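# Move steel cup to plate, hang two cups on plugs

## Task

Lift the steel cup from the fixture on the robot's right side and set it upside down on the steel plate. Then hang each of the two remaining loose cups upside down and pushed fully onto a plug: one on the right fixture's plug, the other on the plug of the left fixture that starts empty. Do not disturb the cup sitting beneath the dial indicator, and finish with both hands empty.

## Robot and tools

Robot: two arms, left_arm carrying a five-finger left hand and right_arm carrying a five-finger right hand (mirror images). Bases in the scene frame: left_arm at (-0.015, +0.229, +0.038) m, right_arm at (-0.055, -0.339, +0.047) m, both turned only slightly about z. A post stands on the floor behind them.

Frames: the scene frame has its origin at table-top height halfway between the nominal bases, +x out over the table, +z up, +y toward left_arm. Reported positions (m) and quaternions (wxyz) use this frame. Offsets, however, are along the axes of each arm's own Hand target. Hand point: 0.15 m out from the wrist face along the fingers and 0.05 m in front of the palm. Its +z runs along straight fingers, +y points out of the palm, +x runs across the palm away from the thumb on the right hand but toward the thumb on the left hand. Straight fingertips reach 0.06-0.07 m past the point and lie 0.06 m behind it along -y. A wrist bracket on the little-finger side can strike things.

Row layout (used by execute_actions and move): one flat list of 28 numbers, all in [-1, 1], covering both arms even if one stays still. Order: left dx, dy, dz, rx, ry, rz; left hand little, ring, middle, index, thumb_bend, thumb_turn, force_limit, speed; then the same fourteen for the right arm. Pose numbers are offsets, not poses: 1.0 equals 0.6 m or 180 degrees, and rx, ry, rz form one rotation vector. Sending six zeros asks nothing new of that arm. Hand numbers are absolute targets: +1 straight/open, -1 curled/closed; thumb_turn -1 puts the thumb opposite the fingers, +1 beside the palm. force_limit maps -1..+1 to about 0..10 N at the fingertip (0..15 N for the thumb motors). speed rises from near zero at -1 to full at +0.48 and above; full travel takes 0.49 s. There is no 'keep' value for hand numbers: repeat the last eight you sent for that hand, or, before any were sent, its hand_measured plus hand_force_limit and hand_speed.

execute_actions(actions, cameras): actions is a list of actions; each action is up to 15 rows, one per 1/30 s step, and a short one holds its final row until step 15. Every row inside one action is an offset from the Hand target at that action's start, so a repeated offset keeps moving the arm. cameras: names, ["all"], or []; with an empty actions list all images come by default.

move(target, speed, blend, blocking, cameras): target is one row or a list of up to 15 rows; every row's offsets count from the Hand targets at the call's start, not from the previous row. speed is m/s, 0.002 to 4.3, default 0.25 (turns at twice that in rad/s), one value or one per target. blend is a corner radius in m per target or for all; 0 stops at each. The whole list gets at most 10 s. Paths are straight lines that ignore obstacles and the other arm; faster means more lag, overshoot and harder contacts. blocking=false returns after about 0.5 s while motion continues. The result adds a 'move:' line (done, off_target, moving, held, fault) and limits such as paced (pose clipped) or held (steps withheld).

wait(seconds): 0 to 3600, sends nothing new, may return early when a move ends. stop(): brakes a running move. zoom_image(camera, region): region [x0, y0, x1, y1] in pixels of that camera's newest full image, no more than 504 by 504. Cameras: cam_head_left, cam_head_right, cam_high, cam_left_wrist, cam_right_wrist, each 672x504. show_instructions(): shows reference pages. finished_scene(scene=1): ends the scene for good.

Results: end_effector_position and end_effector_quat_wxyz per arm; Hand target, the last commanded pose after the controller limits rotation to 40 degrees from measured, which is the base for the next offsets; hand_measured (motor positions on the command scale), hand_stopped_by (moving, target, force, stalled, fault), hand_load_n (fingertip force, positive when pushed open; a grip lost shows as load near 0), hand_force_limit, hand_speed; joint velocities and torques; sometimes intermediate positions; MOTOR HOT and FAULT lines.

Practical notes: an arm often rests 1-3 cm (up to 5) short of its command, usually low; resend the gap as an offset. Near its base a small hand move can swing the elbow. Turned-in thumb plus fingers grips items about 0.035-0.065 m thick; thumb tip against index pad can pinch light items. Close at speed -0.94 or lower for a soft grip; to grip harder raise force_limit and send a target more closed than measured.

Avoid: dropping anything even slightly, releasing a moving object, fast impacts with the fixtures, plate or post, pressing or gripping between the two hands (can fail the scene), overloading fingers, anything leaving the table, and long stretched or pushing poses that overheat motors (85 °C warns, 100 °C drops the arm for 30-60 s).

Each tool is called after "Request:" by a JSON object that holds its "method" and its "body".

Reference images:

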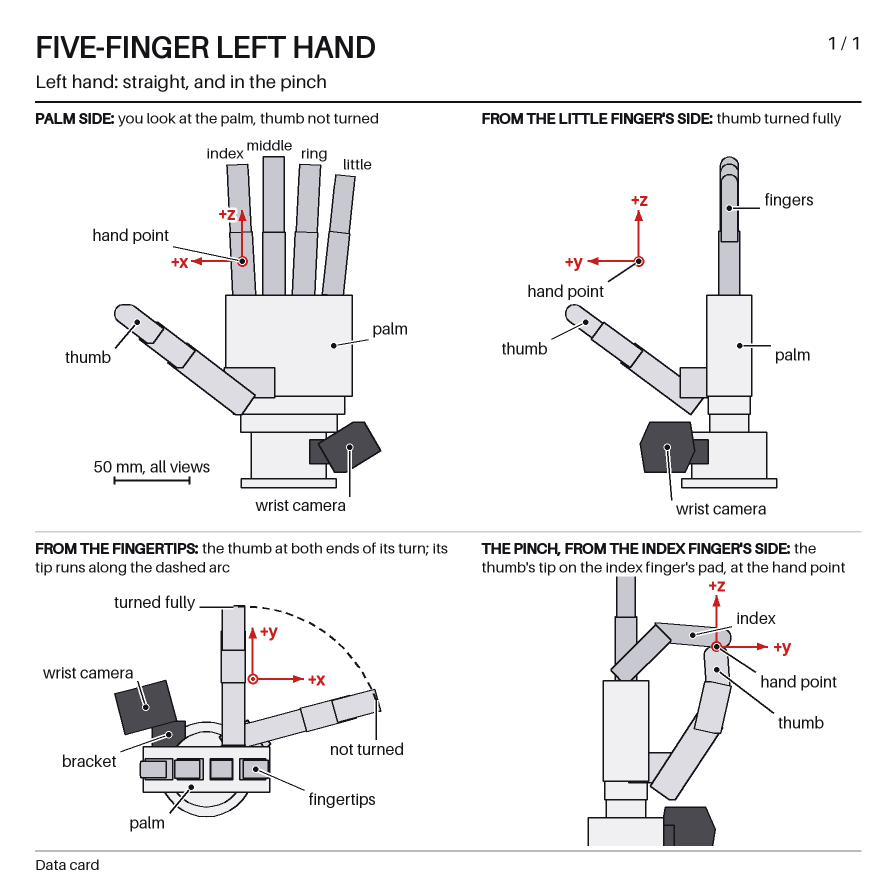

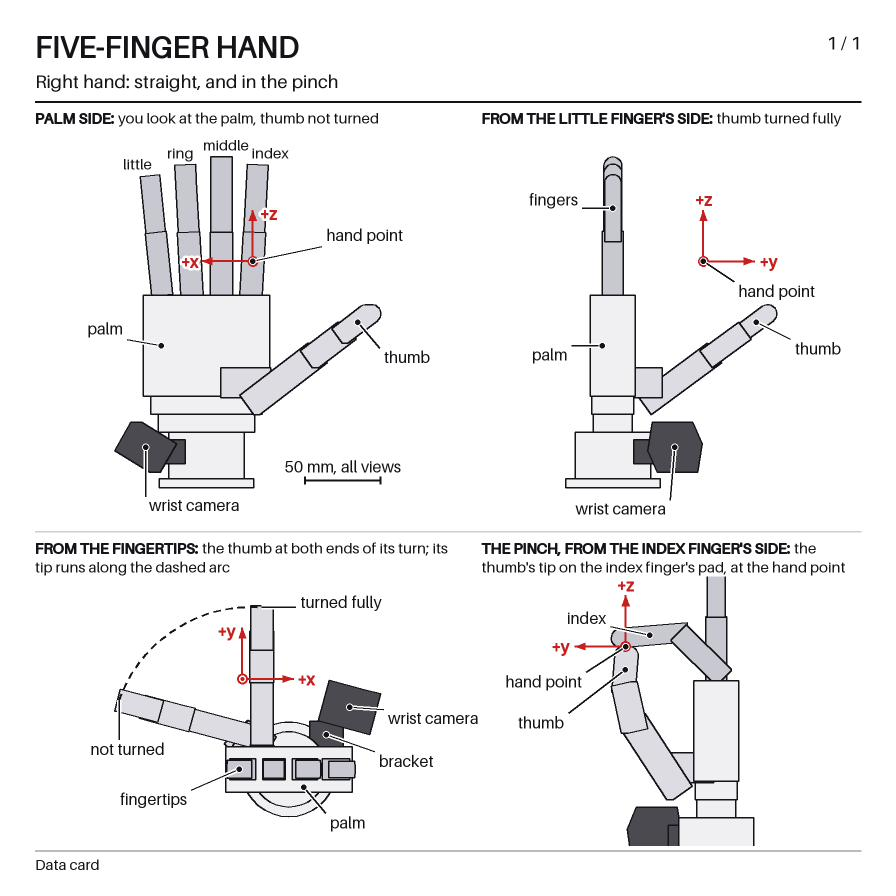

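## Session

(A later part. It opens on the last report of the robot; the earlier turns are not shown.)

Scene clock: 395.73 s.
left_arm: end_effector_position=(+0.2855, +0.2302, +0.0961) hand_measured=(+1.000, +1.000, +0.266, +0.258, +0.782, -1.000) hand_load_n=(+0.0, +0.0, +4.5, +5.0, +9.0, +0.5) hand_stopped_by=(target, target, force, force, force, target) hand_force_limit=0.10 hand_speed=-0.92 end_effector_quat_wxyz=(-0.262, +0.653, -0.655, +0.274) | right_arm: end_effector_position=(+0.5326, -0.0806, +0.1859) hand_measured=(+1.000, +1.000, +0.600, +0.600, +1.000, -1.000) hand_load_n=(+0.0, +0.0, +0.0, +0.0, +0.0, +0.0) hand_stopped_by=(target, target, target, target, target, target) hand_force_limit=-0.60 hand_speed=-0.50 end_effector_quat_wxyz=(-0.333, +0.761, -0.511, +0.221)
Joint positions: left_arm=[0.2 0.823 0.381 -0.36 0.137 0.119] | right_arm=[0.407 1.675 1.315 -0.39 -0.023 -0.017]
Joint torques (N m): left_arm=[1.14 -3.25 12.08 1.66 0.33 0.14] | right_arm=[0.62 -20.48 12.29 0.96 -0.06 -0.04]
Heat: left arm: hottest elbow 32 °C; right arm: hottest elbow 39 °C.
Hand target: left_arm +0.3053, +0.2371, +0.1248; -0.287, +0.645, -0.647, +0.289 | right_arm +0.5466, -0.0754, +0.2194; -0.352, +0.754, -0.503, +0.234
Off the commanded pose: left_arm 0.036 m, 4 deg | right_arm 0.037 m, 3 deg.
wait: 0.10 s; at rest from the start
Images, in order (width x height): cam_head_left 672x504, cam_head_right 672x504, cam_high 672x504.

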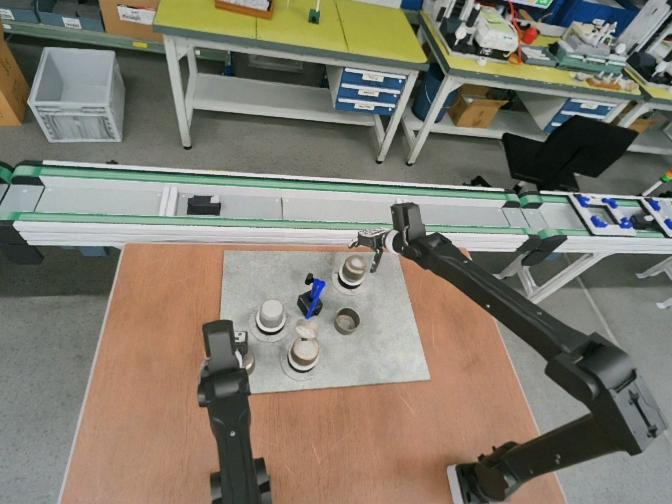

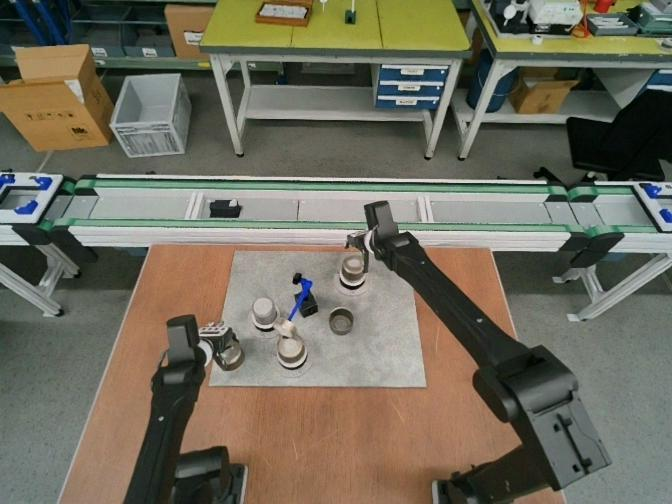

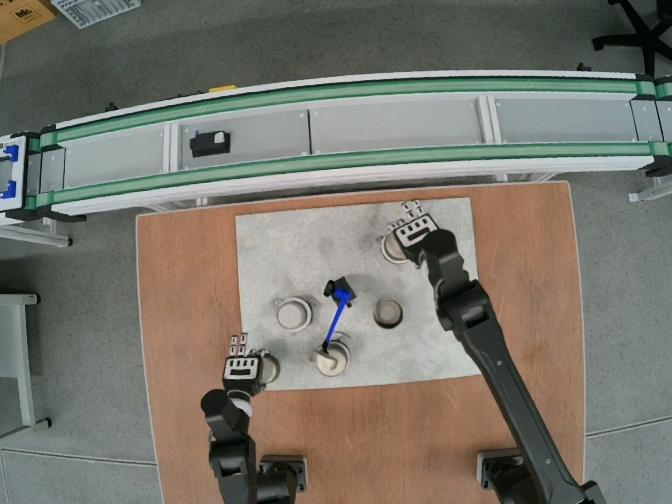

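Request:
{"method": "move", "body": {"target": [[0,-0.1165,-0.0825,0.019,0,0,1,1,0.0,0.0,0.3,-1,0.1,-0.92,0,0,0,0,0,0,1,1,0.6,0.6,1,-1,-0.6,-0.5],[0.1383,-0.2582,0.05,0.019,0,0,1,1,0.0,0.0,0.3,-1,0.1,-0.92,0,0,0,0,0,0,1,1,0.6,0.6,1,-1,-0.6,-0.5]], "speed": 0.07, "cameras": ["all"]}}

Request:
{"method": "zoom_image", "body": {"camera": "cam_high", "region": [230, 250, 360, 360]}}

Request:
{"method": "zoom_image", "body": {"camera": "cam_head_right", "region": [200, 230, 320, 330]}}

Scene clock: 411.03 s.
left_arm: end_effector_position=(+0.4065, +0.1610, +0.1899) hand_measured=(+1.000, +1.000, +0.266, +0.258, +0.782, -1.000) hand_load_n=(+0.0, +0.0, +4.5, +5.0, +9.0, +0.5) hand_stopped_by=(target, target, force, force, force, target) hand_force_limit=0.10 hand_speed=-0.92 end_effector_quat_wxyz=(-0.288, +0.644, -0.651, +0.281) | right_arm: end_effector_position=(+0.5326, -0.0806, +0.1859) hand_measured=(+1.000, +1.000, +0.600, +0.600, +1.000, -1.000) hand_load_n=(+0.0, +0.0, +0.0, +0.0, +0.0, +0.0) hand_stopped_by=(target, target, target, target, target, target) hand_force_limit=-0.60 hand_speed=-0.50 end_effector_quat_wxyz=(-0.333, +0.761, -0.511, +0.221)
Joint positions: left_arm=[-0.091 1.085 0.767 -0.429 -0.092 -0.068] | right_arm=[0.407 1.675 1.315 -0.39 -0.023 -0.017]
Joint torques (N m): left_arm=[-0.26 -6.3 12.66 2.86 -0.13 -0.12] | right_arm=[0.5 -20.42 12.29 0.96 -0.06 -0.04]
Heat: left arm: hottest elbow 35 °C; right arm: hottest elbow 39 °C.
Hand target: left_arm +0.4308, +0.1539, +0.2201; -0.306, +0.636, -0.638, +0.308 | right_arm +0.5466, -0.0754, +0.2194; -0.352, +0.754, -0.503, +0.234
Off the commanded pose: left_arm 0.039 m, 4 deg | right_arm 0.037 m, 3 deg.
move: off_target (left_arm)
cam_left_wrist: T_world_to_cam=[[0.65672, -0.32277, 0.68157, -0.3413], [-0.56824, -0.80598, 0.16583, 0.32814], [0.49581, -0.4962, -0.71272, 0.13094]] pos_world=[0.34568, 0.21928, 0.27153]
cam_right_wrist: T_world_to_cam=[[-0.48148, -0.49994, -0.71989, 0.35302], [-0.82376, 0.53865, 0.17687, 0.44493], [0.29934, 0.67817, -0.67118, 0.13601]] pos_world=[0.49578, -0.1554, 0.26673]

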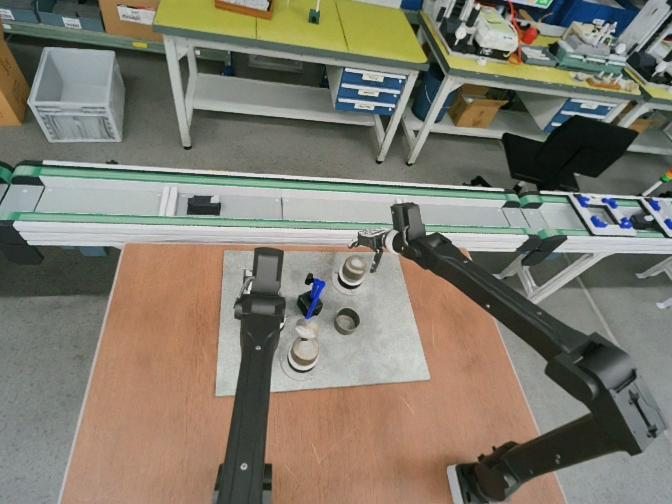

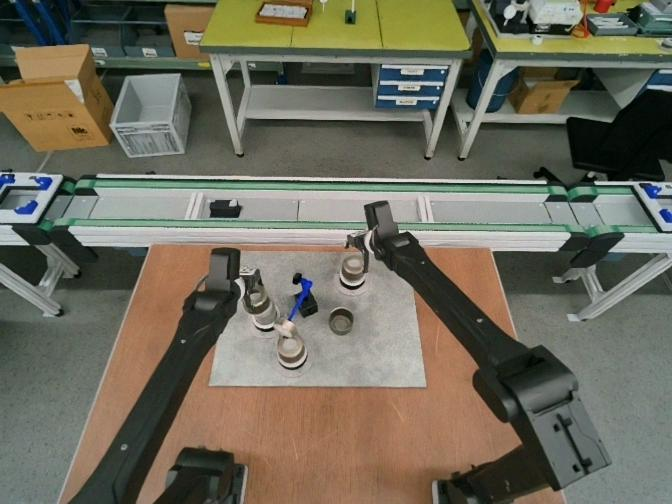

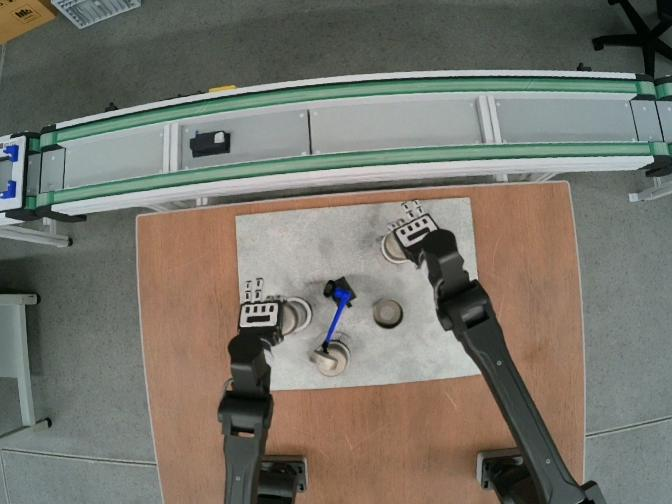

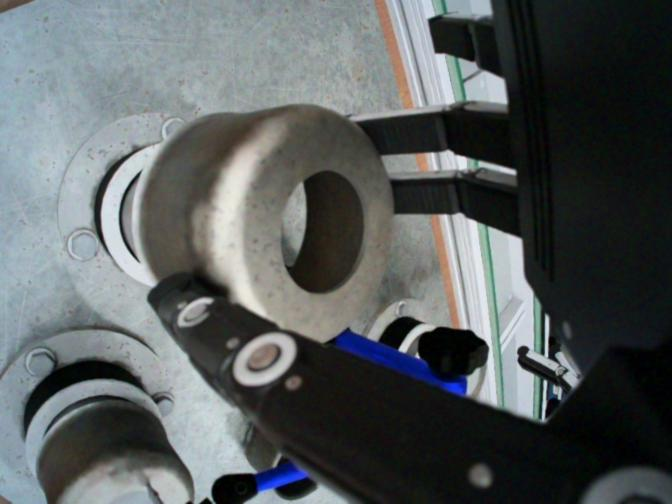

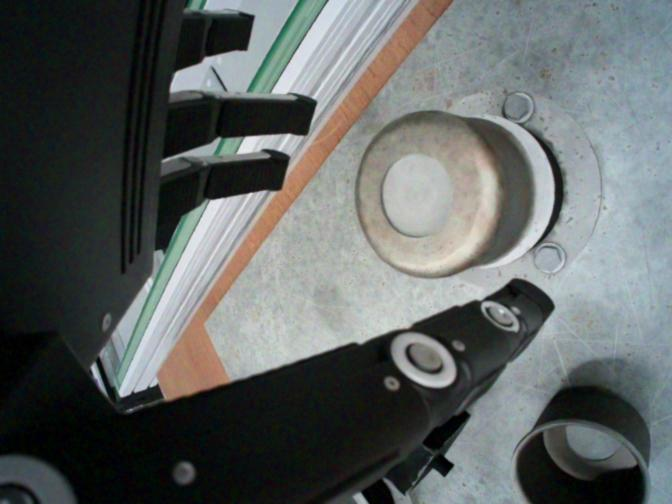

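Scaled by 3.877 from the camera's image (finer frame: 960x720).

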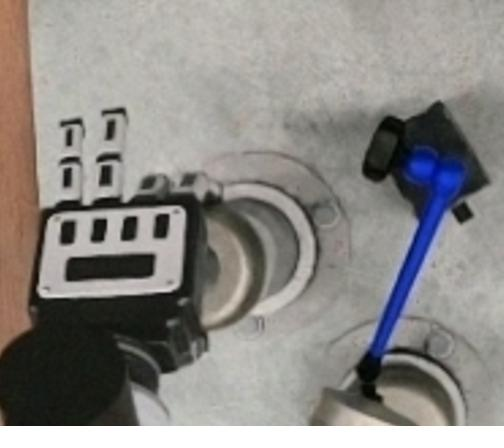

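Scaled by 4.200 from the camera's image (finer frame: 960x720).

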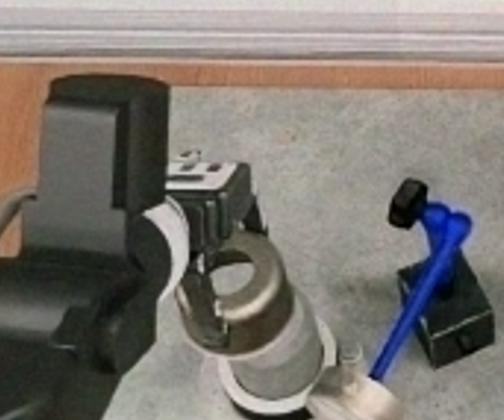

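Request:
{"method": "move", "body": {"target": [[0.0208,-0.0083,0.0104,0.01,0,0,1,1,0.0,0.0,0.3,-1,0.1,-0.92,0,0,0,0,0,0,1,1,0.6,0.6,1,-1,-0.6,-0.5]], "speed": 0.05, "cameras": ["cam_left_wrist","cam_high","cam_head_right","cam_head_left"]}}

Request:
{"method": "zoom_image", "body": {"camera": "cam_high", "region": [230, 250, 360, 360]}}

Request:
{"method": "zoom_image", "body": {"camera": "cam_head_right", "region": [200, 230, 320, 330]}}

Request:
{"method": "zoom_image", "body": {"camera": "cam_head_left", "region": [220, 240, 340, 360]}}

Scene clock: 417.97 s.
left_arm: end_effector_position=(+0.4159, +0.1488, +0.1921) hand_measured=(+1.000, +1.000, +0.266, +0.258, +0.782, -1.000) hand_load_n=(+0.0, +0.0, +4.0, +5.0, +9.0, +0.5) hand_stopped_by=(target, target, force, force, force, target) hand_force_limit=0.10 hand_speed=-0.92 end_effector_quat_wxyz=(-0.300, +0.638, -0.647, +0.292) | right_arm: end_effector_position=(+0.5326, -0.0806, +0.1859) hand_measured=(+1.000, +1.000, +0.600, +0.600, +1.000, -1.000) hand_load_n=(+0.0, +0.0, +0.0, +0.0, +0.0, +0.0) hand_stopped_by=(target, target, target, target, target, target) hand_force_limit=-0.60 hand_speed=-0.50 end_effector_quat_wxyz=(-0.333, +0.761, -0.511, +0.221)
Joint positions: left_arm=[-0.128 1.098 0.767 -0.383 -0.123 -0.086] | right_arm=[0.407 1.675 1.315 -0.39 -0.023 -0.017]
Joint torques (N m): left_arm=[-0.5 -6.71 12.18 3.17 -0.12 -0.03] | right_arm=[0.44 -20.48 12.29 0.96 -0.05 -0.05]
Heat: left arm: hottest elbow 37 °C; right arm: hottest elbow 39 °C.
Hand target: left_arm +0.4388, +0.1414, +0.2201; -0.316, +0.631, -0.633, +0.318 | right_arm +0.5466, -0.0754, +0.2194; -0.352, +0.754, -0.503, +0.234
Off the commanded pose: left_arm 0.037 m, 4 deg | right_arm 0.037 m, 3 deg.
move: off_target (left_arm)
cam_left_wrist: T_world_to_cam=[[0.63144, -0.32512, 0.70397, -0.34647], [-0.57494, -0.80548, 0.1437, 0.33013], [0.52031, -0.49548, -0.69554, 0.10821]] pos_world=[0.35228, 0.20688, 0.27173]
Images, in order (width x height): cam_head_left 672x504, cam_head_right 672x504, cam_high 672x504, cam_left_wrist 672x504.

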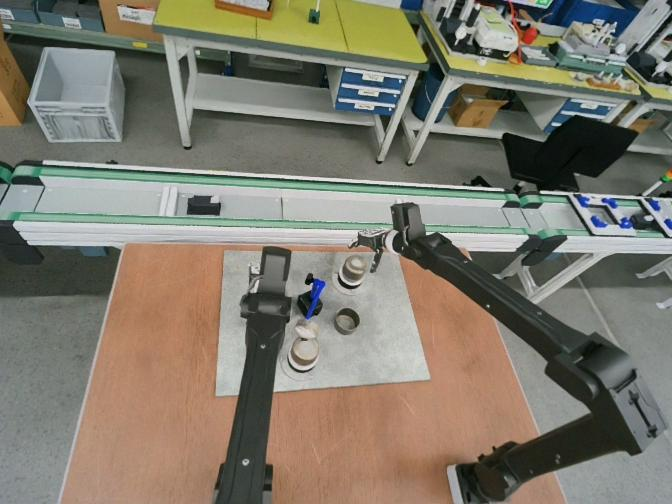

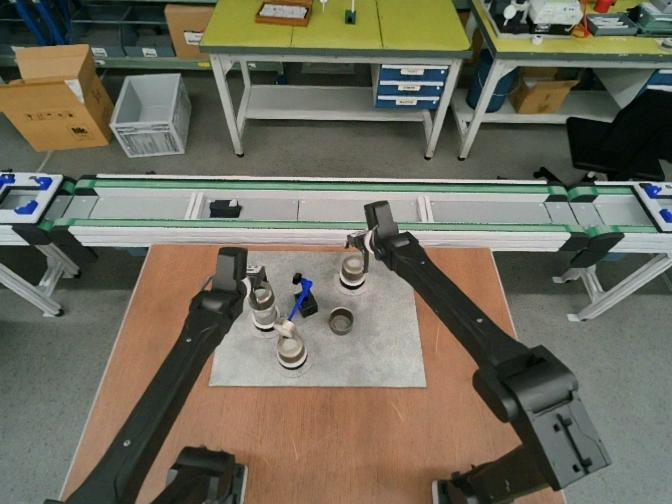

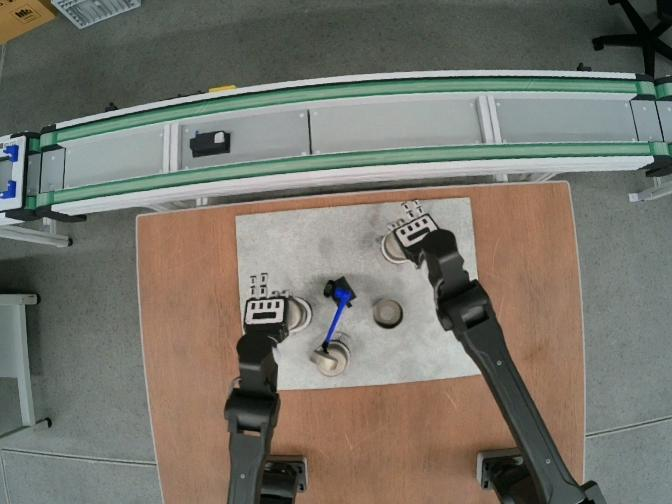

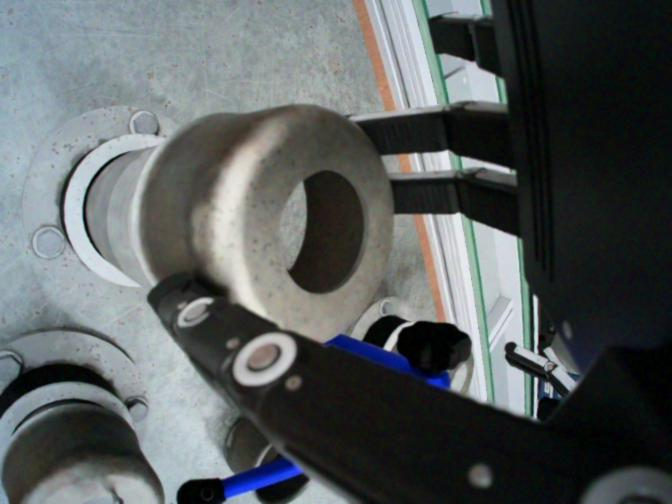

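Scaled by 3.877 from the camera's image (finer frame: 960x720).

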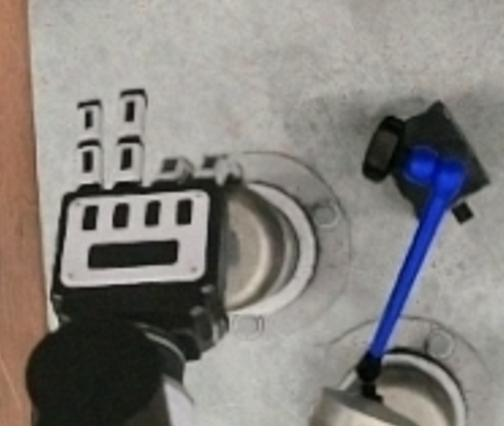

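Scaled by 4.200 from the camera's image (finer frame: 960x720).

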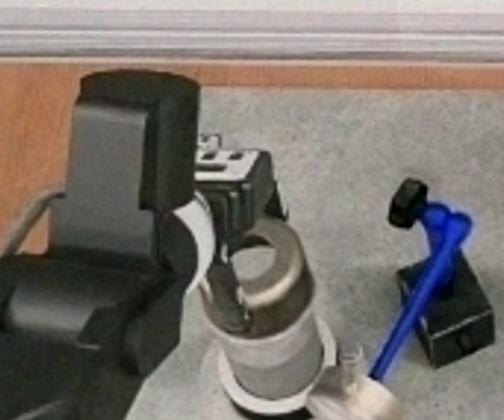

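Scaled by 4.200 from the camera's image (finer frame: 960x720).

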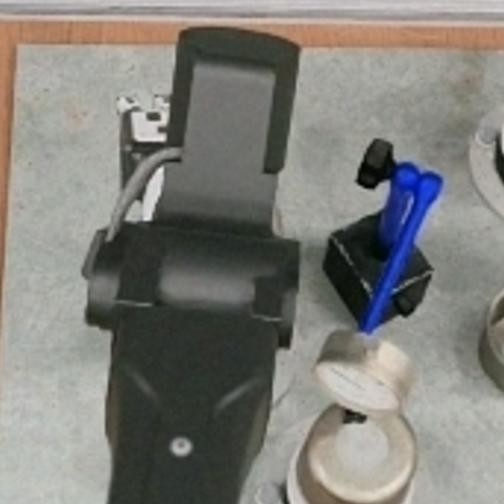

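Request:
{"method": "move", "body": {"target": [[-0.016,0.0832,0.0083,-0.022,0,0,1,1,0.0,0.0,0.3,-1,0.1,-0.92,0,0,0,0,0,0,1,1,0.6,0.6,1,-1,-0.6,-0.5]], "speed": 0.04, "cameras": ["cam_left_wrist","cam_high","cam_head_right"]}}

Request:
{"method": "zoom_image", "body": {"camera": "cam_high", "region": [250, 270, 350, 350]}}

Request:
{"method": "zoom_image", "body": {"camera": "cam_head_right", "region": [210, 260, 310, 340]}}

Scene clock: 429.87 s.
left_arm: end_effector_position=(+0.4065, +0.1484, +0.1747) hand_measured=(+1.000, +1.000, +0.266, +0.258, +0.782, -1.000) hand_load_n=(+0.0, +0.0, +4.0, +5.0, +9.0, +0.5) hand_stopped_by=(target, target, force, force, force, target) hand_force_limit=0.10 hand_speed=-0.92 end_effector_quat_wxyz=(-0.289, +0.639, -0.651, +0.289) | right_arm: end_effector_position=(+0.5326, -0.0806, +0.1859) hand_measured=(+1.000, +1.000, +0.600, +0.600, +1.000, -1.000) hand_load_n=(+0.0, +0.0, +0.0, +0.0, +0.0, +0.0) hand_stopped_by=(target, target, target, target, target, target) hand_force_limit=-0.60 hand_speed=-0.50 end_effector_quat_wxyz=(-0.333, +0.761, -0.511, +0.221)
Joint positions: left_arm=[-0.125 1.099 0.728 -0.362 -0.107 -0.087] | right_arm=[0.407 1.675 1.315 -0.39 -0.023 -0.017]
Joint torques (N m): left_arm=[1.55 -6.77 8.44 2.78 0.2 -0.02] | right_arm=[0.44 -20.37 12.31 0.96 -0.06 -0.04]
Heat: left arm: hottest elbow 39 °C; right arm: hottest elbow 39 °C.
Hand target: left_arm +0.4130, +0.1510, +0.1771; -0.294, +0.642, -0.643, +0.296 | right_arm +0.5466, -0.0754, +0.2194; -0.352, +0.754, -0.503, +0.234
Off the commanded pose: left_arm 0.007 m, 1 deg | right_arm 0.037 m, 3 deg.
move: done
cam_left_wrist: T_world_to_cam=[[0.64355, -0.32496, 0.69299, -0.33133], [-0.57846, -0.79939, 0.16234, 0.32417], [0.50122, -0.50534, -0.70243, 0.11125]] pos_world=[0.34499, 0.20768, 0.25513]
Images, in order (width x height): cam_head_right 672x504, cam_high 672x504, cam_left_wrist 672x504.

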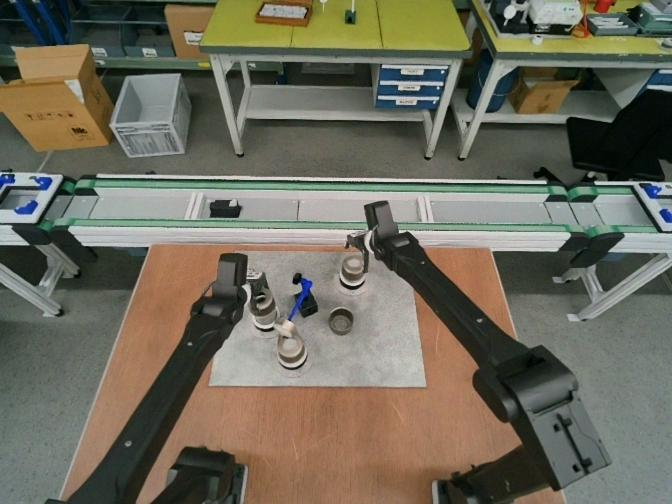

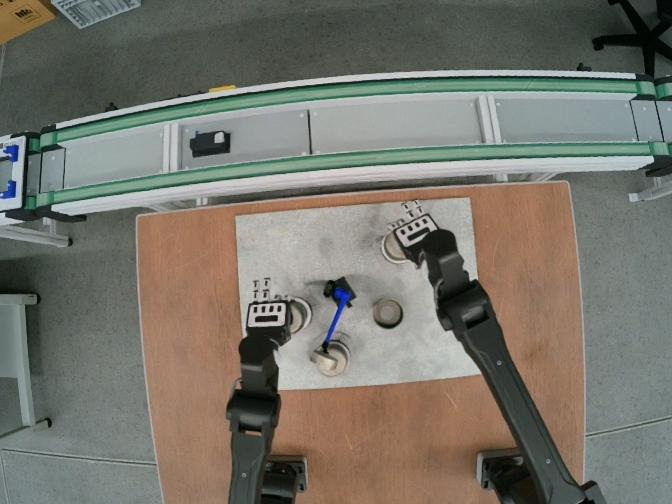

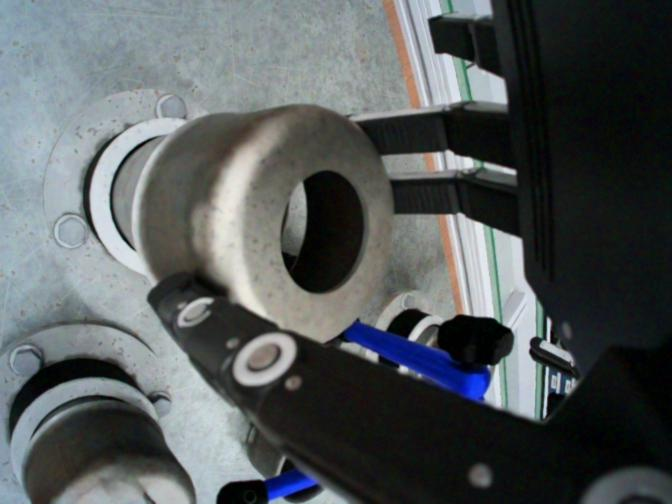

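Scaled by 5.040 from the camera's image (finer frame: 960x720).

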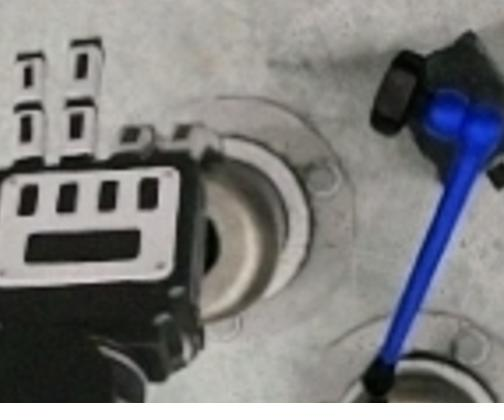

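Scaled by 5.040 from the camera's image (finer frame: 960x720).

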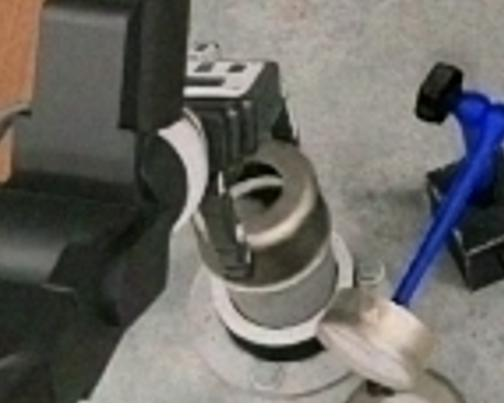

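Request:
{"method": "move", "body": {"target": [[-0.0067,-0.009,0.007,0,0,0,1,1,0.0,0.0,0.3,-1,0.1,-0.92,0,0,0,0,0,0,1,1,0.6,0.6,1,-1,-0.6,-0.5]], "speed": 0.04, "cameras": ["cam_left_wrist","cam_high","cam_head_right"]}}

Request:
{"method": "zoom_image", "body": {"camera": "cam_high", "region": [250, 270, 350, 350]}}

Request:
{"method": "zoom_image", "body": {"camera": "cam_head_right", "region": [210, 260, 310, 340]}}

Scene clock: 433.83 s.
left_arm: end_effector_position=(+0.4079, +0.1531, +0.1680) hand_measured=(+1.000, +1.000, +0.266, +0.258, +0.782, -1.000) hand_load_n=(+0.0, +0.0, +4.5, +5.0, +9.0, +0.5) hand_stopped_by=(target, target, force, force, force, target) hand_force_limit=0.10 hand_speed=-0.92 end_effector_quat_wxyz=(-0.284, +0.645, -0.650, +0.284) | right_arm: end_effector_position=(+0.5326, -0.0806, +0.1859) hand_measured=(+1.000, +1.000, +0.600, +0.600, +1.000, -1.000) hand_load_n=(+0.0, +0.0, +0.0, +0.0, +0.0, +0.0) hand_stopped_by=(target, target, target, target, target, target) hand_force_limit=-0.60 hand_speed=-0.50 end_effector_quat_wxyz=(-0.333, +0.761, -0.511, +0.221)
Joint positions: left_arm=[-0.109 1.117 0.728 -0.36 -0.096 -0.087] | right_arm=[0.407 1.675 1.315 -0.39 -0.023 -0.017]
Joint torques (N m): left_arm=[1.85 -7.18 9.55 2.73 0.19 0.07] | right_arm=[0.56 -20.37 12.29 0.95 -0.05 -0.05]
Heat: left arm: hottest elbow 38 °C; right arm: hottest elbow 39 °C.
Hand target: left_arm +0.4196, +0.1550, +0.1785; -0.294, +0.642, -0.643, +0.296 | right_arm +0.5466, -0.0754, +0.2194; -0.352, +0.754, -0.503, +0.234
Off the commanded pose: left_arm 0.016 m, 2 deg | right_arm 0.037 m, 3 deg.
move: off_target (left_arm)
cam_left_wrist: T_world_to_cam=[[0.65732, -0.31602, 0.68415, -0.33163], [-0.56912, -0.80324, 0.17578, 0.32437], [0.49399, -0.50491, -0.70784, 0.11197]] pos_world=[0.34728, 0.21228, 0.24912]
Images, in order (width x height): cam_head_right 672x504, cam_high 672x504, cam_left_wrist 672x504.

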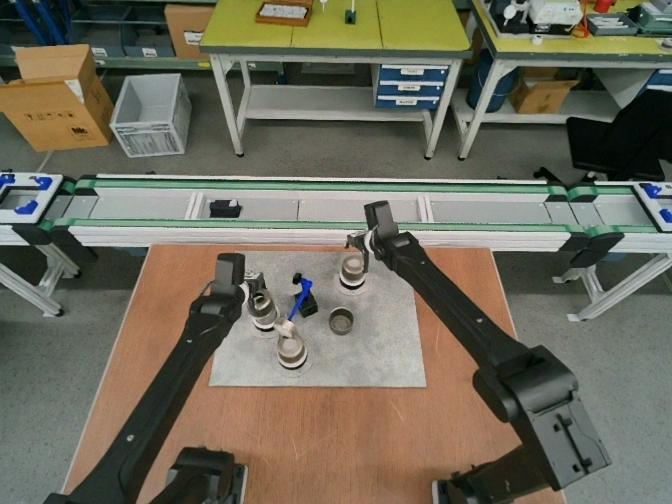

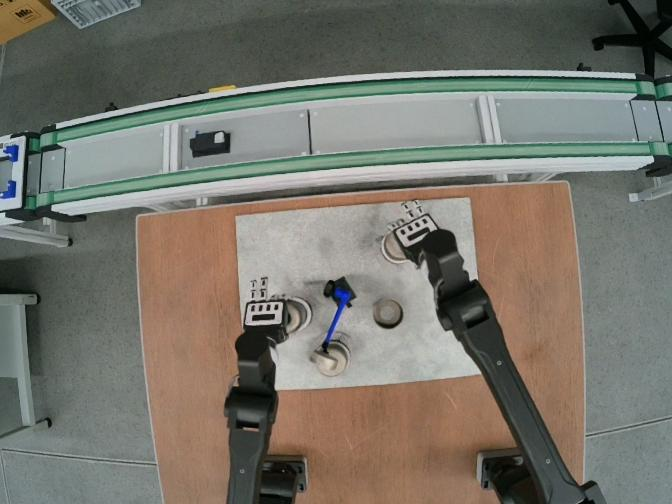

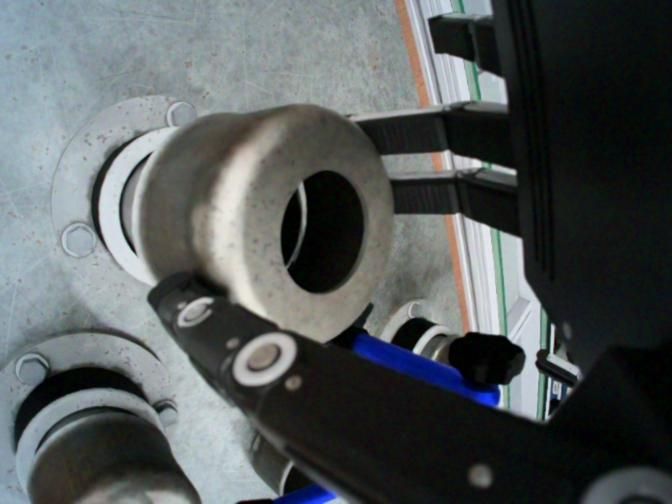

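Scaled by 5.040 from the camera's image (finer frame: 960x720).

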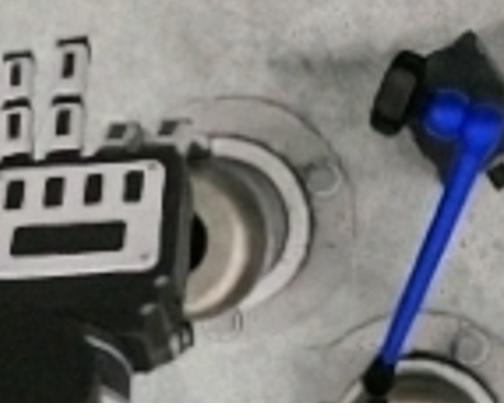

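Scaled by 5.040 from the camera's image (finer frame: 960x720).

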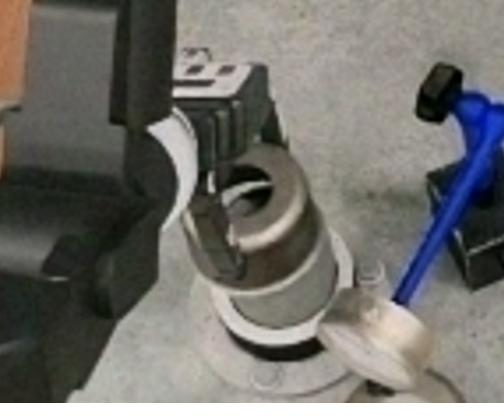

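Request:
{"method": "zoom_image", "body": {"camera": "cam_high", "region": [270, 285, 325, 345]}}

Request:
{"method": "zoom_image", "body": {"camera": "cam_head_right", "region": [235, 275, 295, 345]}}

Request:
{"method": "zoom_image", "body": {"camera": "cam_left_wrist", "region": [30, 60, 430, 360]}}

Scaled by 8.400 from the camera's image (finer frame: 960x720).

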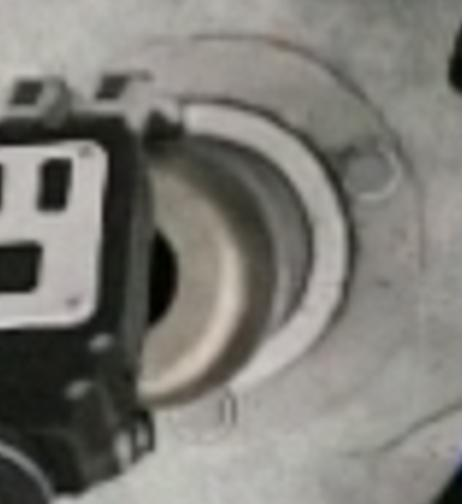

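Scaled by 7.200 from the camera's image (finer frame: 960x720).

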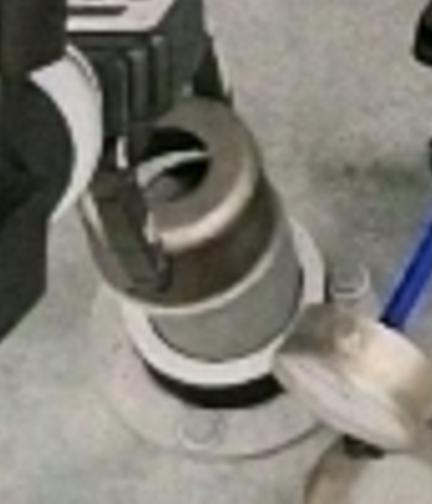

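Scaled by 1.260 from the camera's image (finer frame: 960x720).

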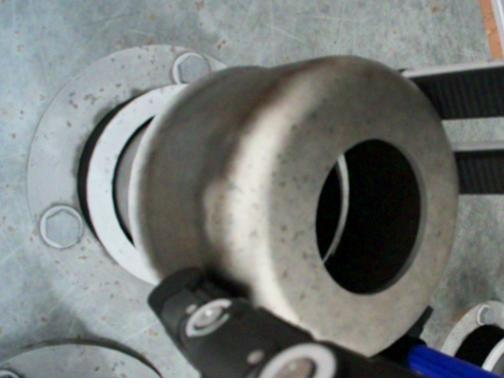

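Request:
{"method": "move", "body": {"target": [[0.0067,-0.0217,-0.0053,0.01,0,0,1,1,0.0,0.0,0.3,-1,0.1,-0.92,0,0,0,0,0,0,1,1,0.6,0.6,1,-1,-0.6,-0.5]], "speed": 0.04, "cameras": ["cam_left_wrist","cam_high","cam_head_right"]}}

Request:
{"method": "zoom_image", "body": {"camera": "cam_high", "region": [270, 285, 325, 345]}}

Request:
{"method": "zoom_image", "body": {"camera": "cam_head_right", "region": [235, 275, 295, 345]}}

Request:
{"method": "zoom_image", "body": {"camera": "cam_left_wrist", "region": [30, 60, 430, 360]}}

Scene clock: 453.20 s.
left_arm: end_effector_position=(+0.4100, +0.1538, +0.1693) hand_measured=(+1.000, +1.000, +0.266, +0.258, +0.782, -1.000) hand_load_n=(+0.0, +0.0, +4.0, +5.5, +9.0, +0.5) hand_stopped_by=(target, target, force, force, force, target) hand_force_limit=0.10 hand_speed=-0.92 end_effector_quat_wxyz=(-0.288, +0.645, -0.648, +0.286) | right_arm: end_effector_position=(+0.5326, -0.0806, +0.1859) hand_measured=(+1.000, +1.000, +0.600, +0.600, +1.000, -1.000) hand_load_n=(+0.0, +0.0, +0.0, +0.0, +0.0, +0.0) hand_stopped_by=(target, target, target, target, target, target) hand_force_limit=-0.60 hand_speed=-0.50 end_effector_quat_wxyz=(-0.333, +0.761, -0.511, +0.221)
Joint positions: left_arm=[-0.109 1.117 0.728 -0.351 -0.101 -0.087] | right_arm=[0.407 1.675 1.315 -0.39 -0.023 -0.017]
Joint torques (N m): left_arm=[1.03 -7.59 10.62 2.81 -0.08 0.01] | right_arm=[0.44 -20.48 12.29 0.98 -0.05 -0.04]
Heat: left arm: hottest elbow 37 °C; right arm: hottest elbow 40 °C.
Hand target: left_arm +0.4257, +0.1510, +0.1905; -0.304, +0.637, -0.639, +0.306 | right_arm +0.5466, -0.0754, +0.2194; -0.352, +0.754, -0.503, +0.234
Off the commanded pose: left_arm 0.026 m, 3 deg | right_arm 0.037 m, 3 deg.
move: off_target (left_arm)
cam_left_wrist: T_world_to_cam=[[0.65249, -0.31511, 0.68917, -0.33264], [-0.5677, -0.80568, 0.1691, 0.32677], [0.50197, -0.50158, -0.70459, 0.10791]] pos_world=[0.34838, 0.21258, 0.25002]
Images, in order (width x height): cam_head_right 672x504, cam_high 672x504, cam_left_wrist 672x504.

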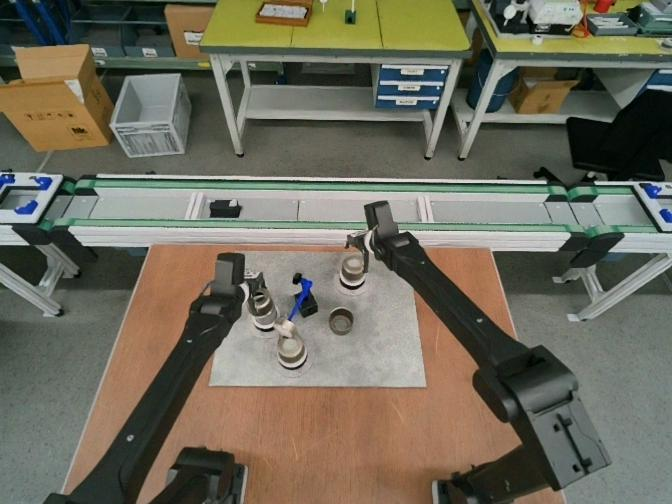

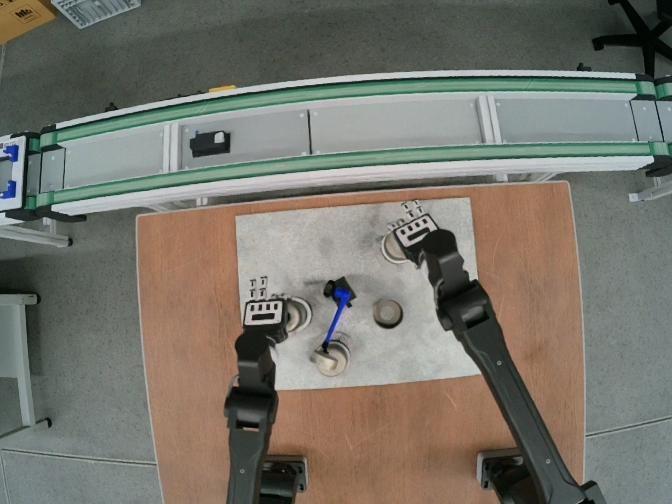

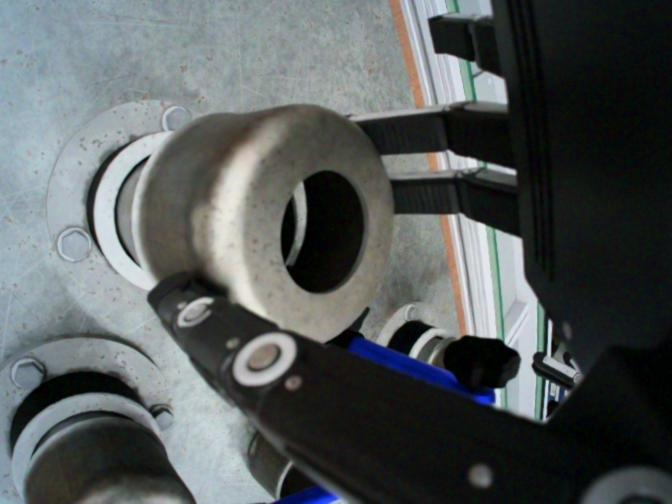

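Scaled by 8.400 from the camera's image (finer frame: 960x720).

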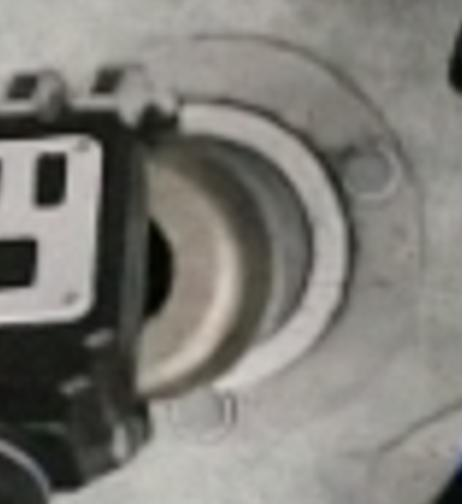

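Scaled by 7.200 from the camera's image (finer frame: 960x720).

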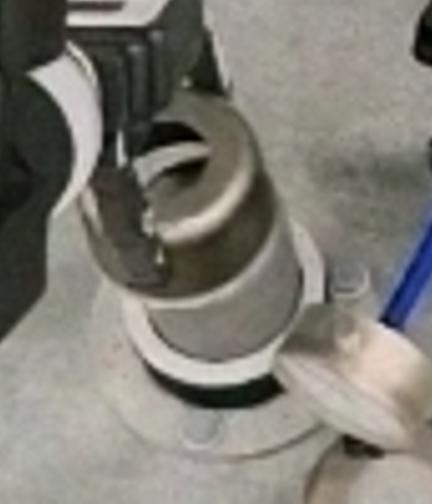

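Scaled by 1.260 from the camera's image (finer frame: 960x720).

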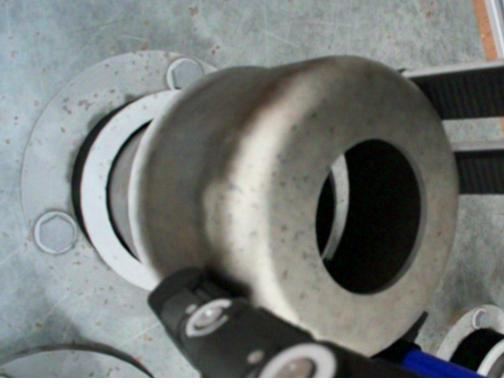

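Request:
{"method": "move", "body": {"target": [[0.0133,-0.01,-0.0037,0,0,0,1,1,0.0,0.0,0.3,-1,0.1,-0.92,0,0,0,0,0,0,1,1,0.6,0.6,1,-1,-0.6,-0.5]], "speed": 0.04, "cameras": ["cam_left_wrist","cam_high","cam_head_right"]}}

Request:
{"method": "zoom_image", "body": {"camera": "cam_high", "region": [270, 285, 325, 345]}}

Request:
{"method": "zoom_image", "body": {"camera": "cam_head_right", "region": [235, 275, 295, 345]}}

Request:
{"method": "zoom_image", "body": {"camera": "cam_left_wrist", "region": [30, 60, 430, 360]}}

Scene clock: 461.27 s.
left_arm: end_effector_position=(+0.4095, +0.1500, +0.1692) hand_measured=(+1.000, +1.000, +0.266, +0.258, +0.782, -1.000) hand_load_n=(+0.0, +0.0, +4.0, +5.5, +9.0, +0.5) hand_stopped_by=(target, target, force, force, force, target) hand_force_limit=0.10 hand_speed=-0.92 end_effector_quat_wxyz=(-0.291, +0.643, -0.650, +0.284) | right_arm: end_effector_position=(+0.5326, -0.0806, +0.1859) hand_measured=(+1.000, +1.000, +0.600, +0.600, +1.000, -1.000) hand_load_n=(+0.0, +0.0, +0.0, +0.0, +0.0, +0.0) hand_stopped_by=(target, target, target, target, target, target) hand_force_limit=-0.60 hand_speed=-0.50 end_effector_quat_wxyz=(-0.333, +0.761, -0.511, +0.221)
Joint positions: left_arm=[-0.125 1.117 0.728 -0.351 -0.118 -0.09] | right_arm=[0.407 1.675 1.315 -0.39 -0.023 -0.017]
Joint torques (N m): left_arm=[-0.67 -7.36 11.97 2.14 -0.09 -0.1] | right_arm=[0.5 -20.48 12.3 0.96 -0.06 -0.05]
Heat: left arm: hottest elbow 38 °C; right arm: hottest elbow 40 °C.
Hand target: left_arm +0.4277, +0.1429, +0.1966; -0.304, +0.637, -0.639, +0.306 | right_arm +0.5466, -0.0754, +0.2194; -0.352, +0.754, -0.503, +0.234
Off the commanded pose: left_arm 0.034 m, 3 deg | right_arm 0.037 m, 3 deg.
move: off_target (left_arm)
cam_left_wrist: T_world_to_cam=[[0.65082, -0.32235, 0.68741, -0.33131], [-0.56927, -0.80626, 0.16089, 0.32555], [0.50236, -0.49603, -0.70823, 0.10584]] pos_world=[0.34778, 0.20818, 0.25033]
Images, in order (width x height): cam_head_right 672x504, cam_high 672x504, cam_left_wrist 672x504.

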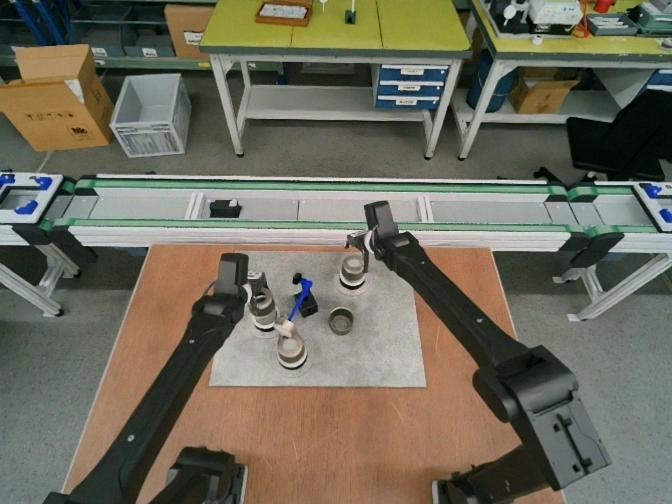

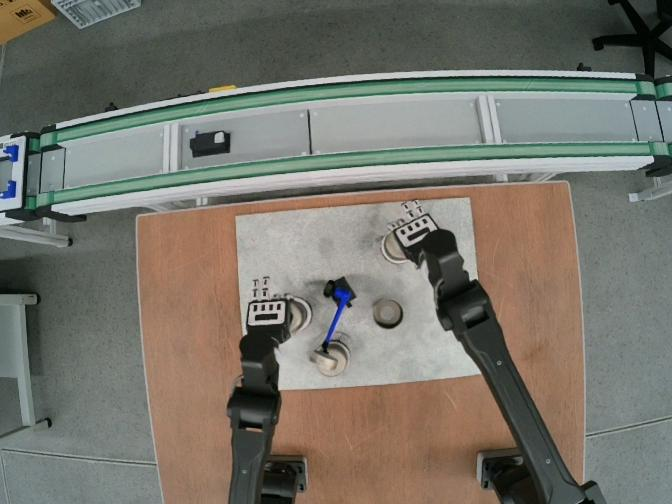

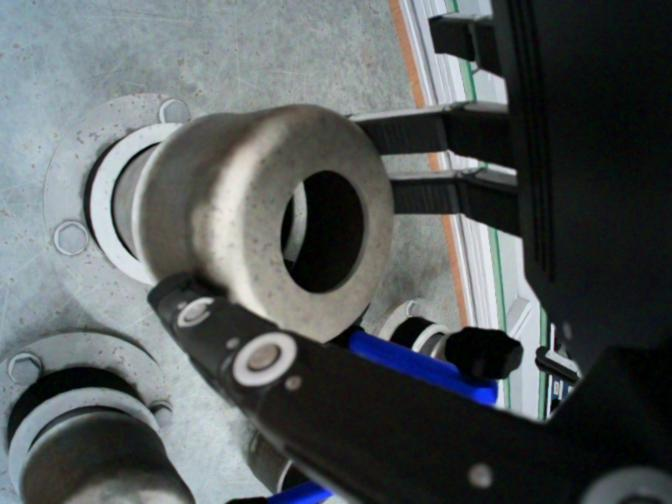

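Scaled by 8.400 from the camera's image (finer frame: 960x720).

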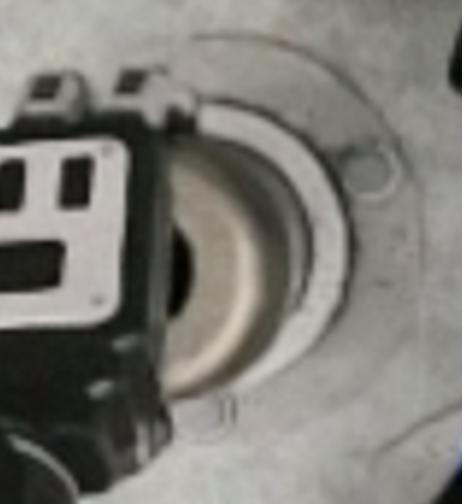

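Scaled by 7.200 from the camera's image (finer frame: 960x720).

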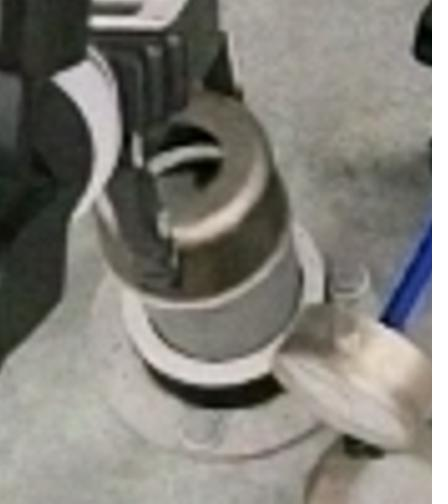

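Scaled by 1.260 from the camera's image (finer frame: 960x720).

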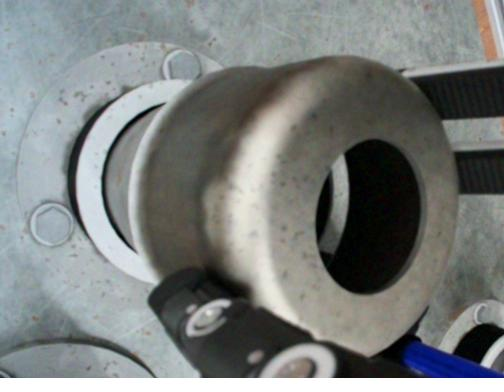

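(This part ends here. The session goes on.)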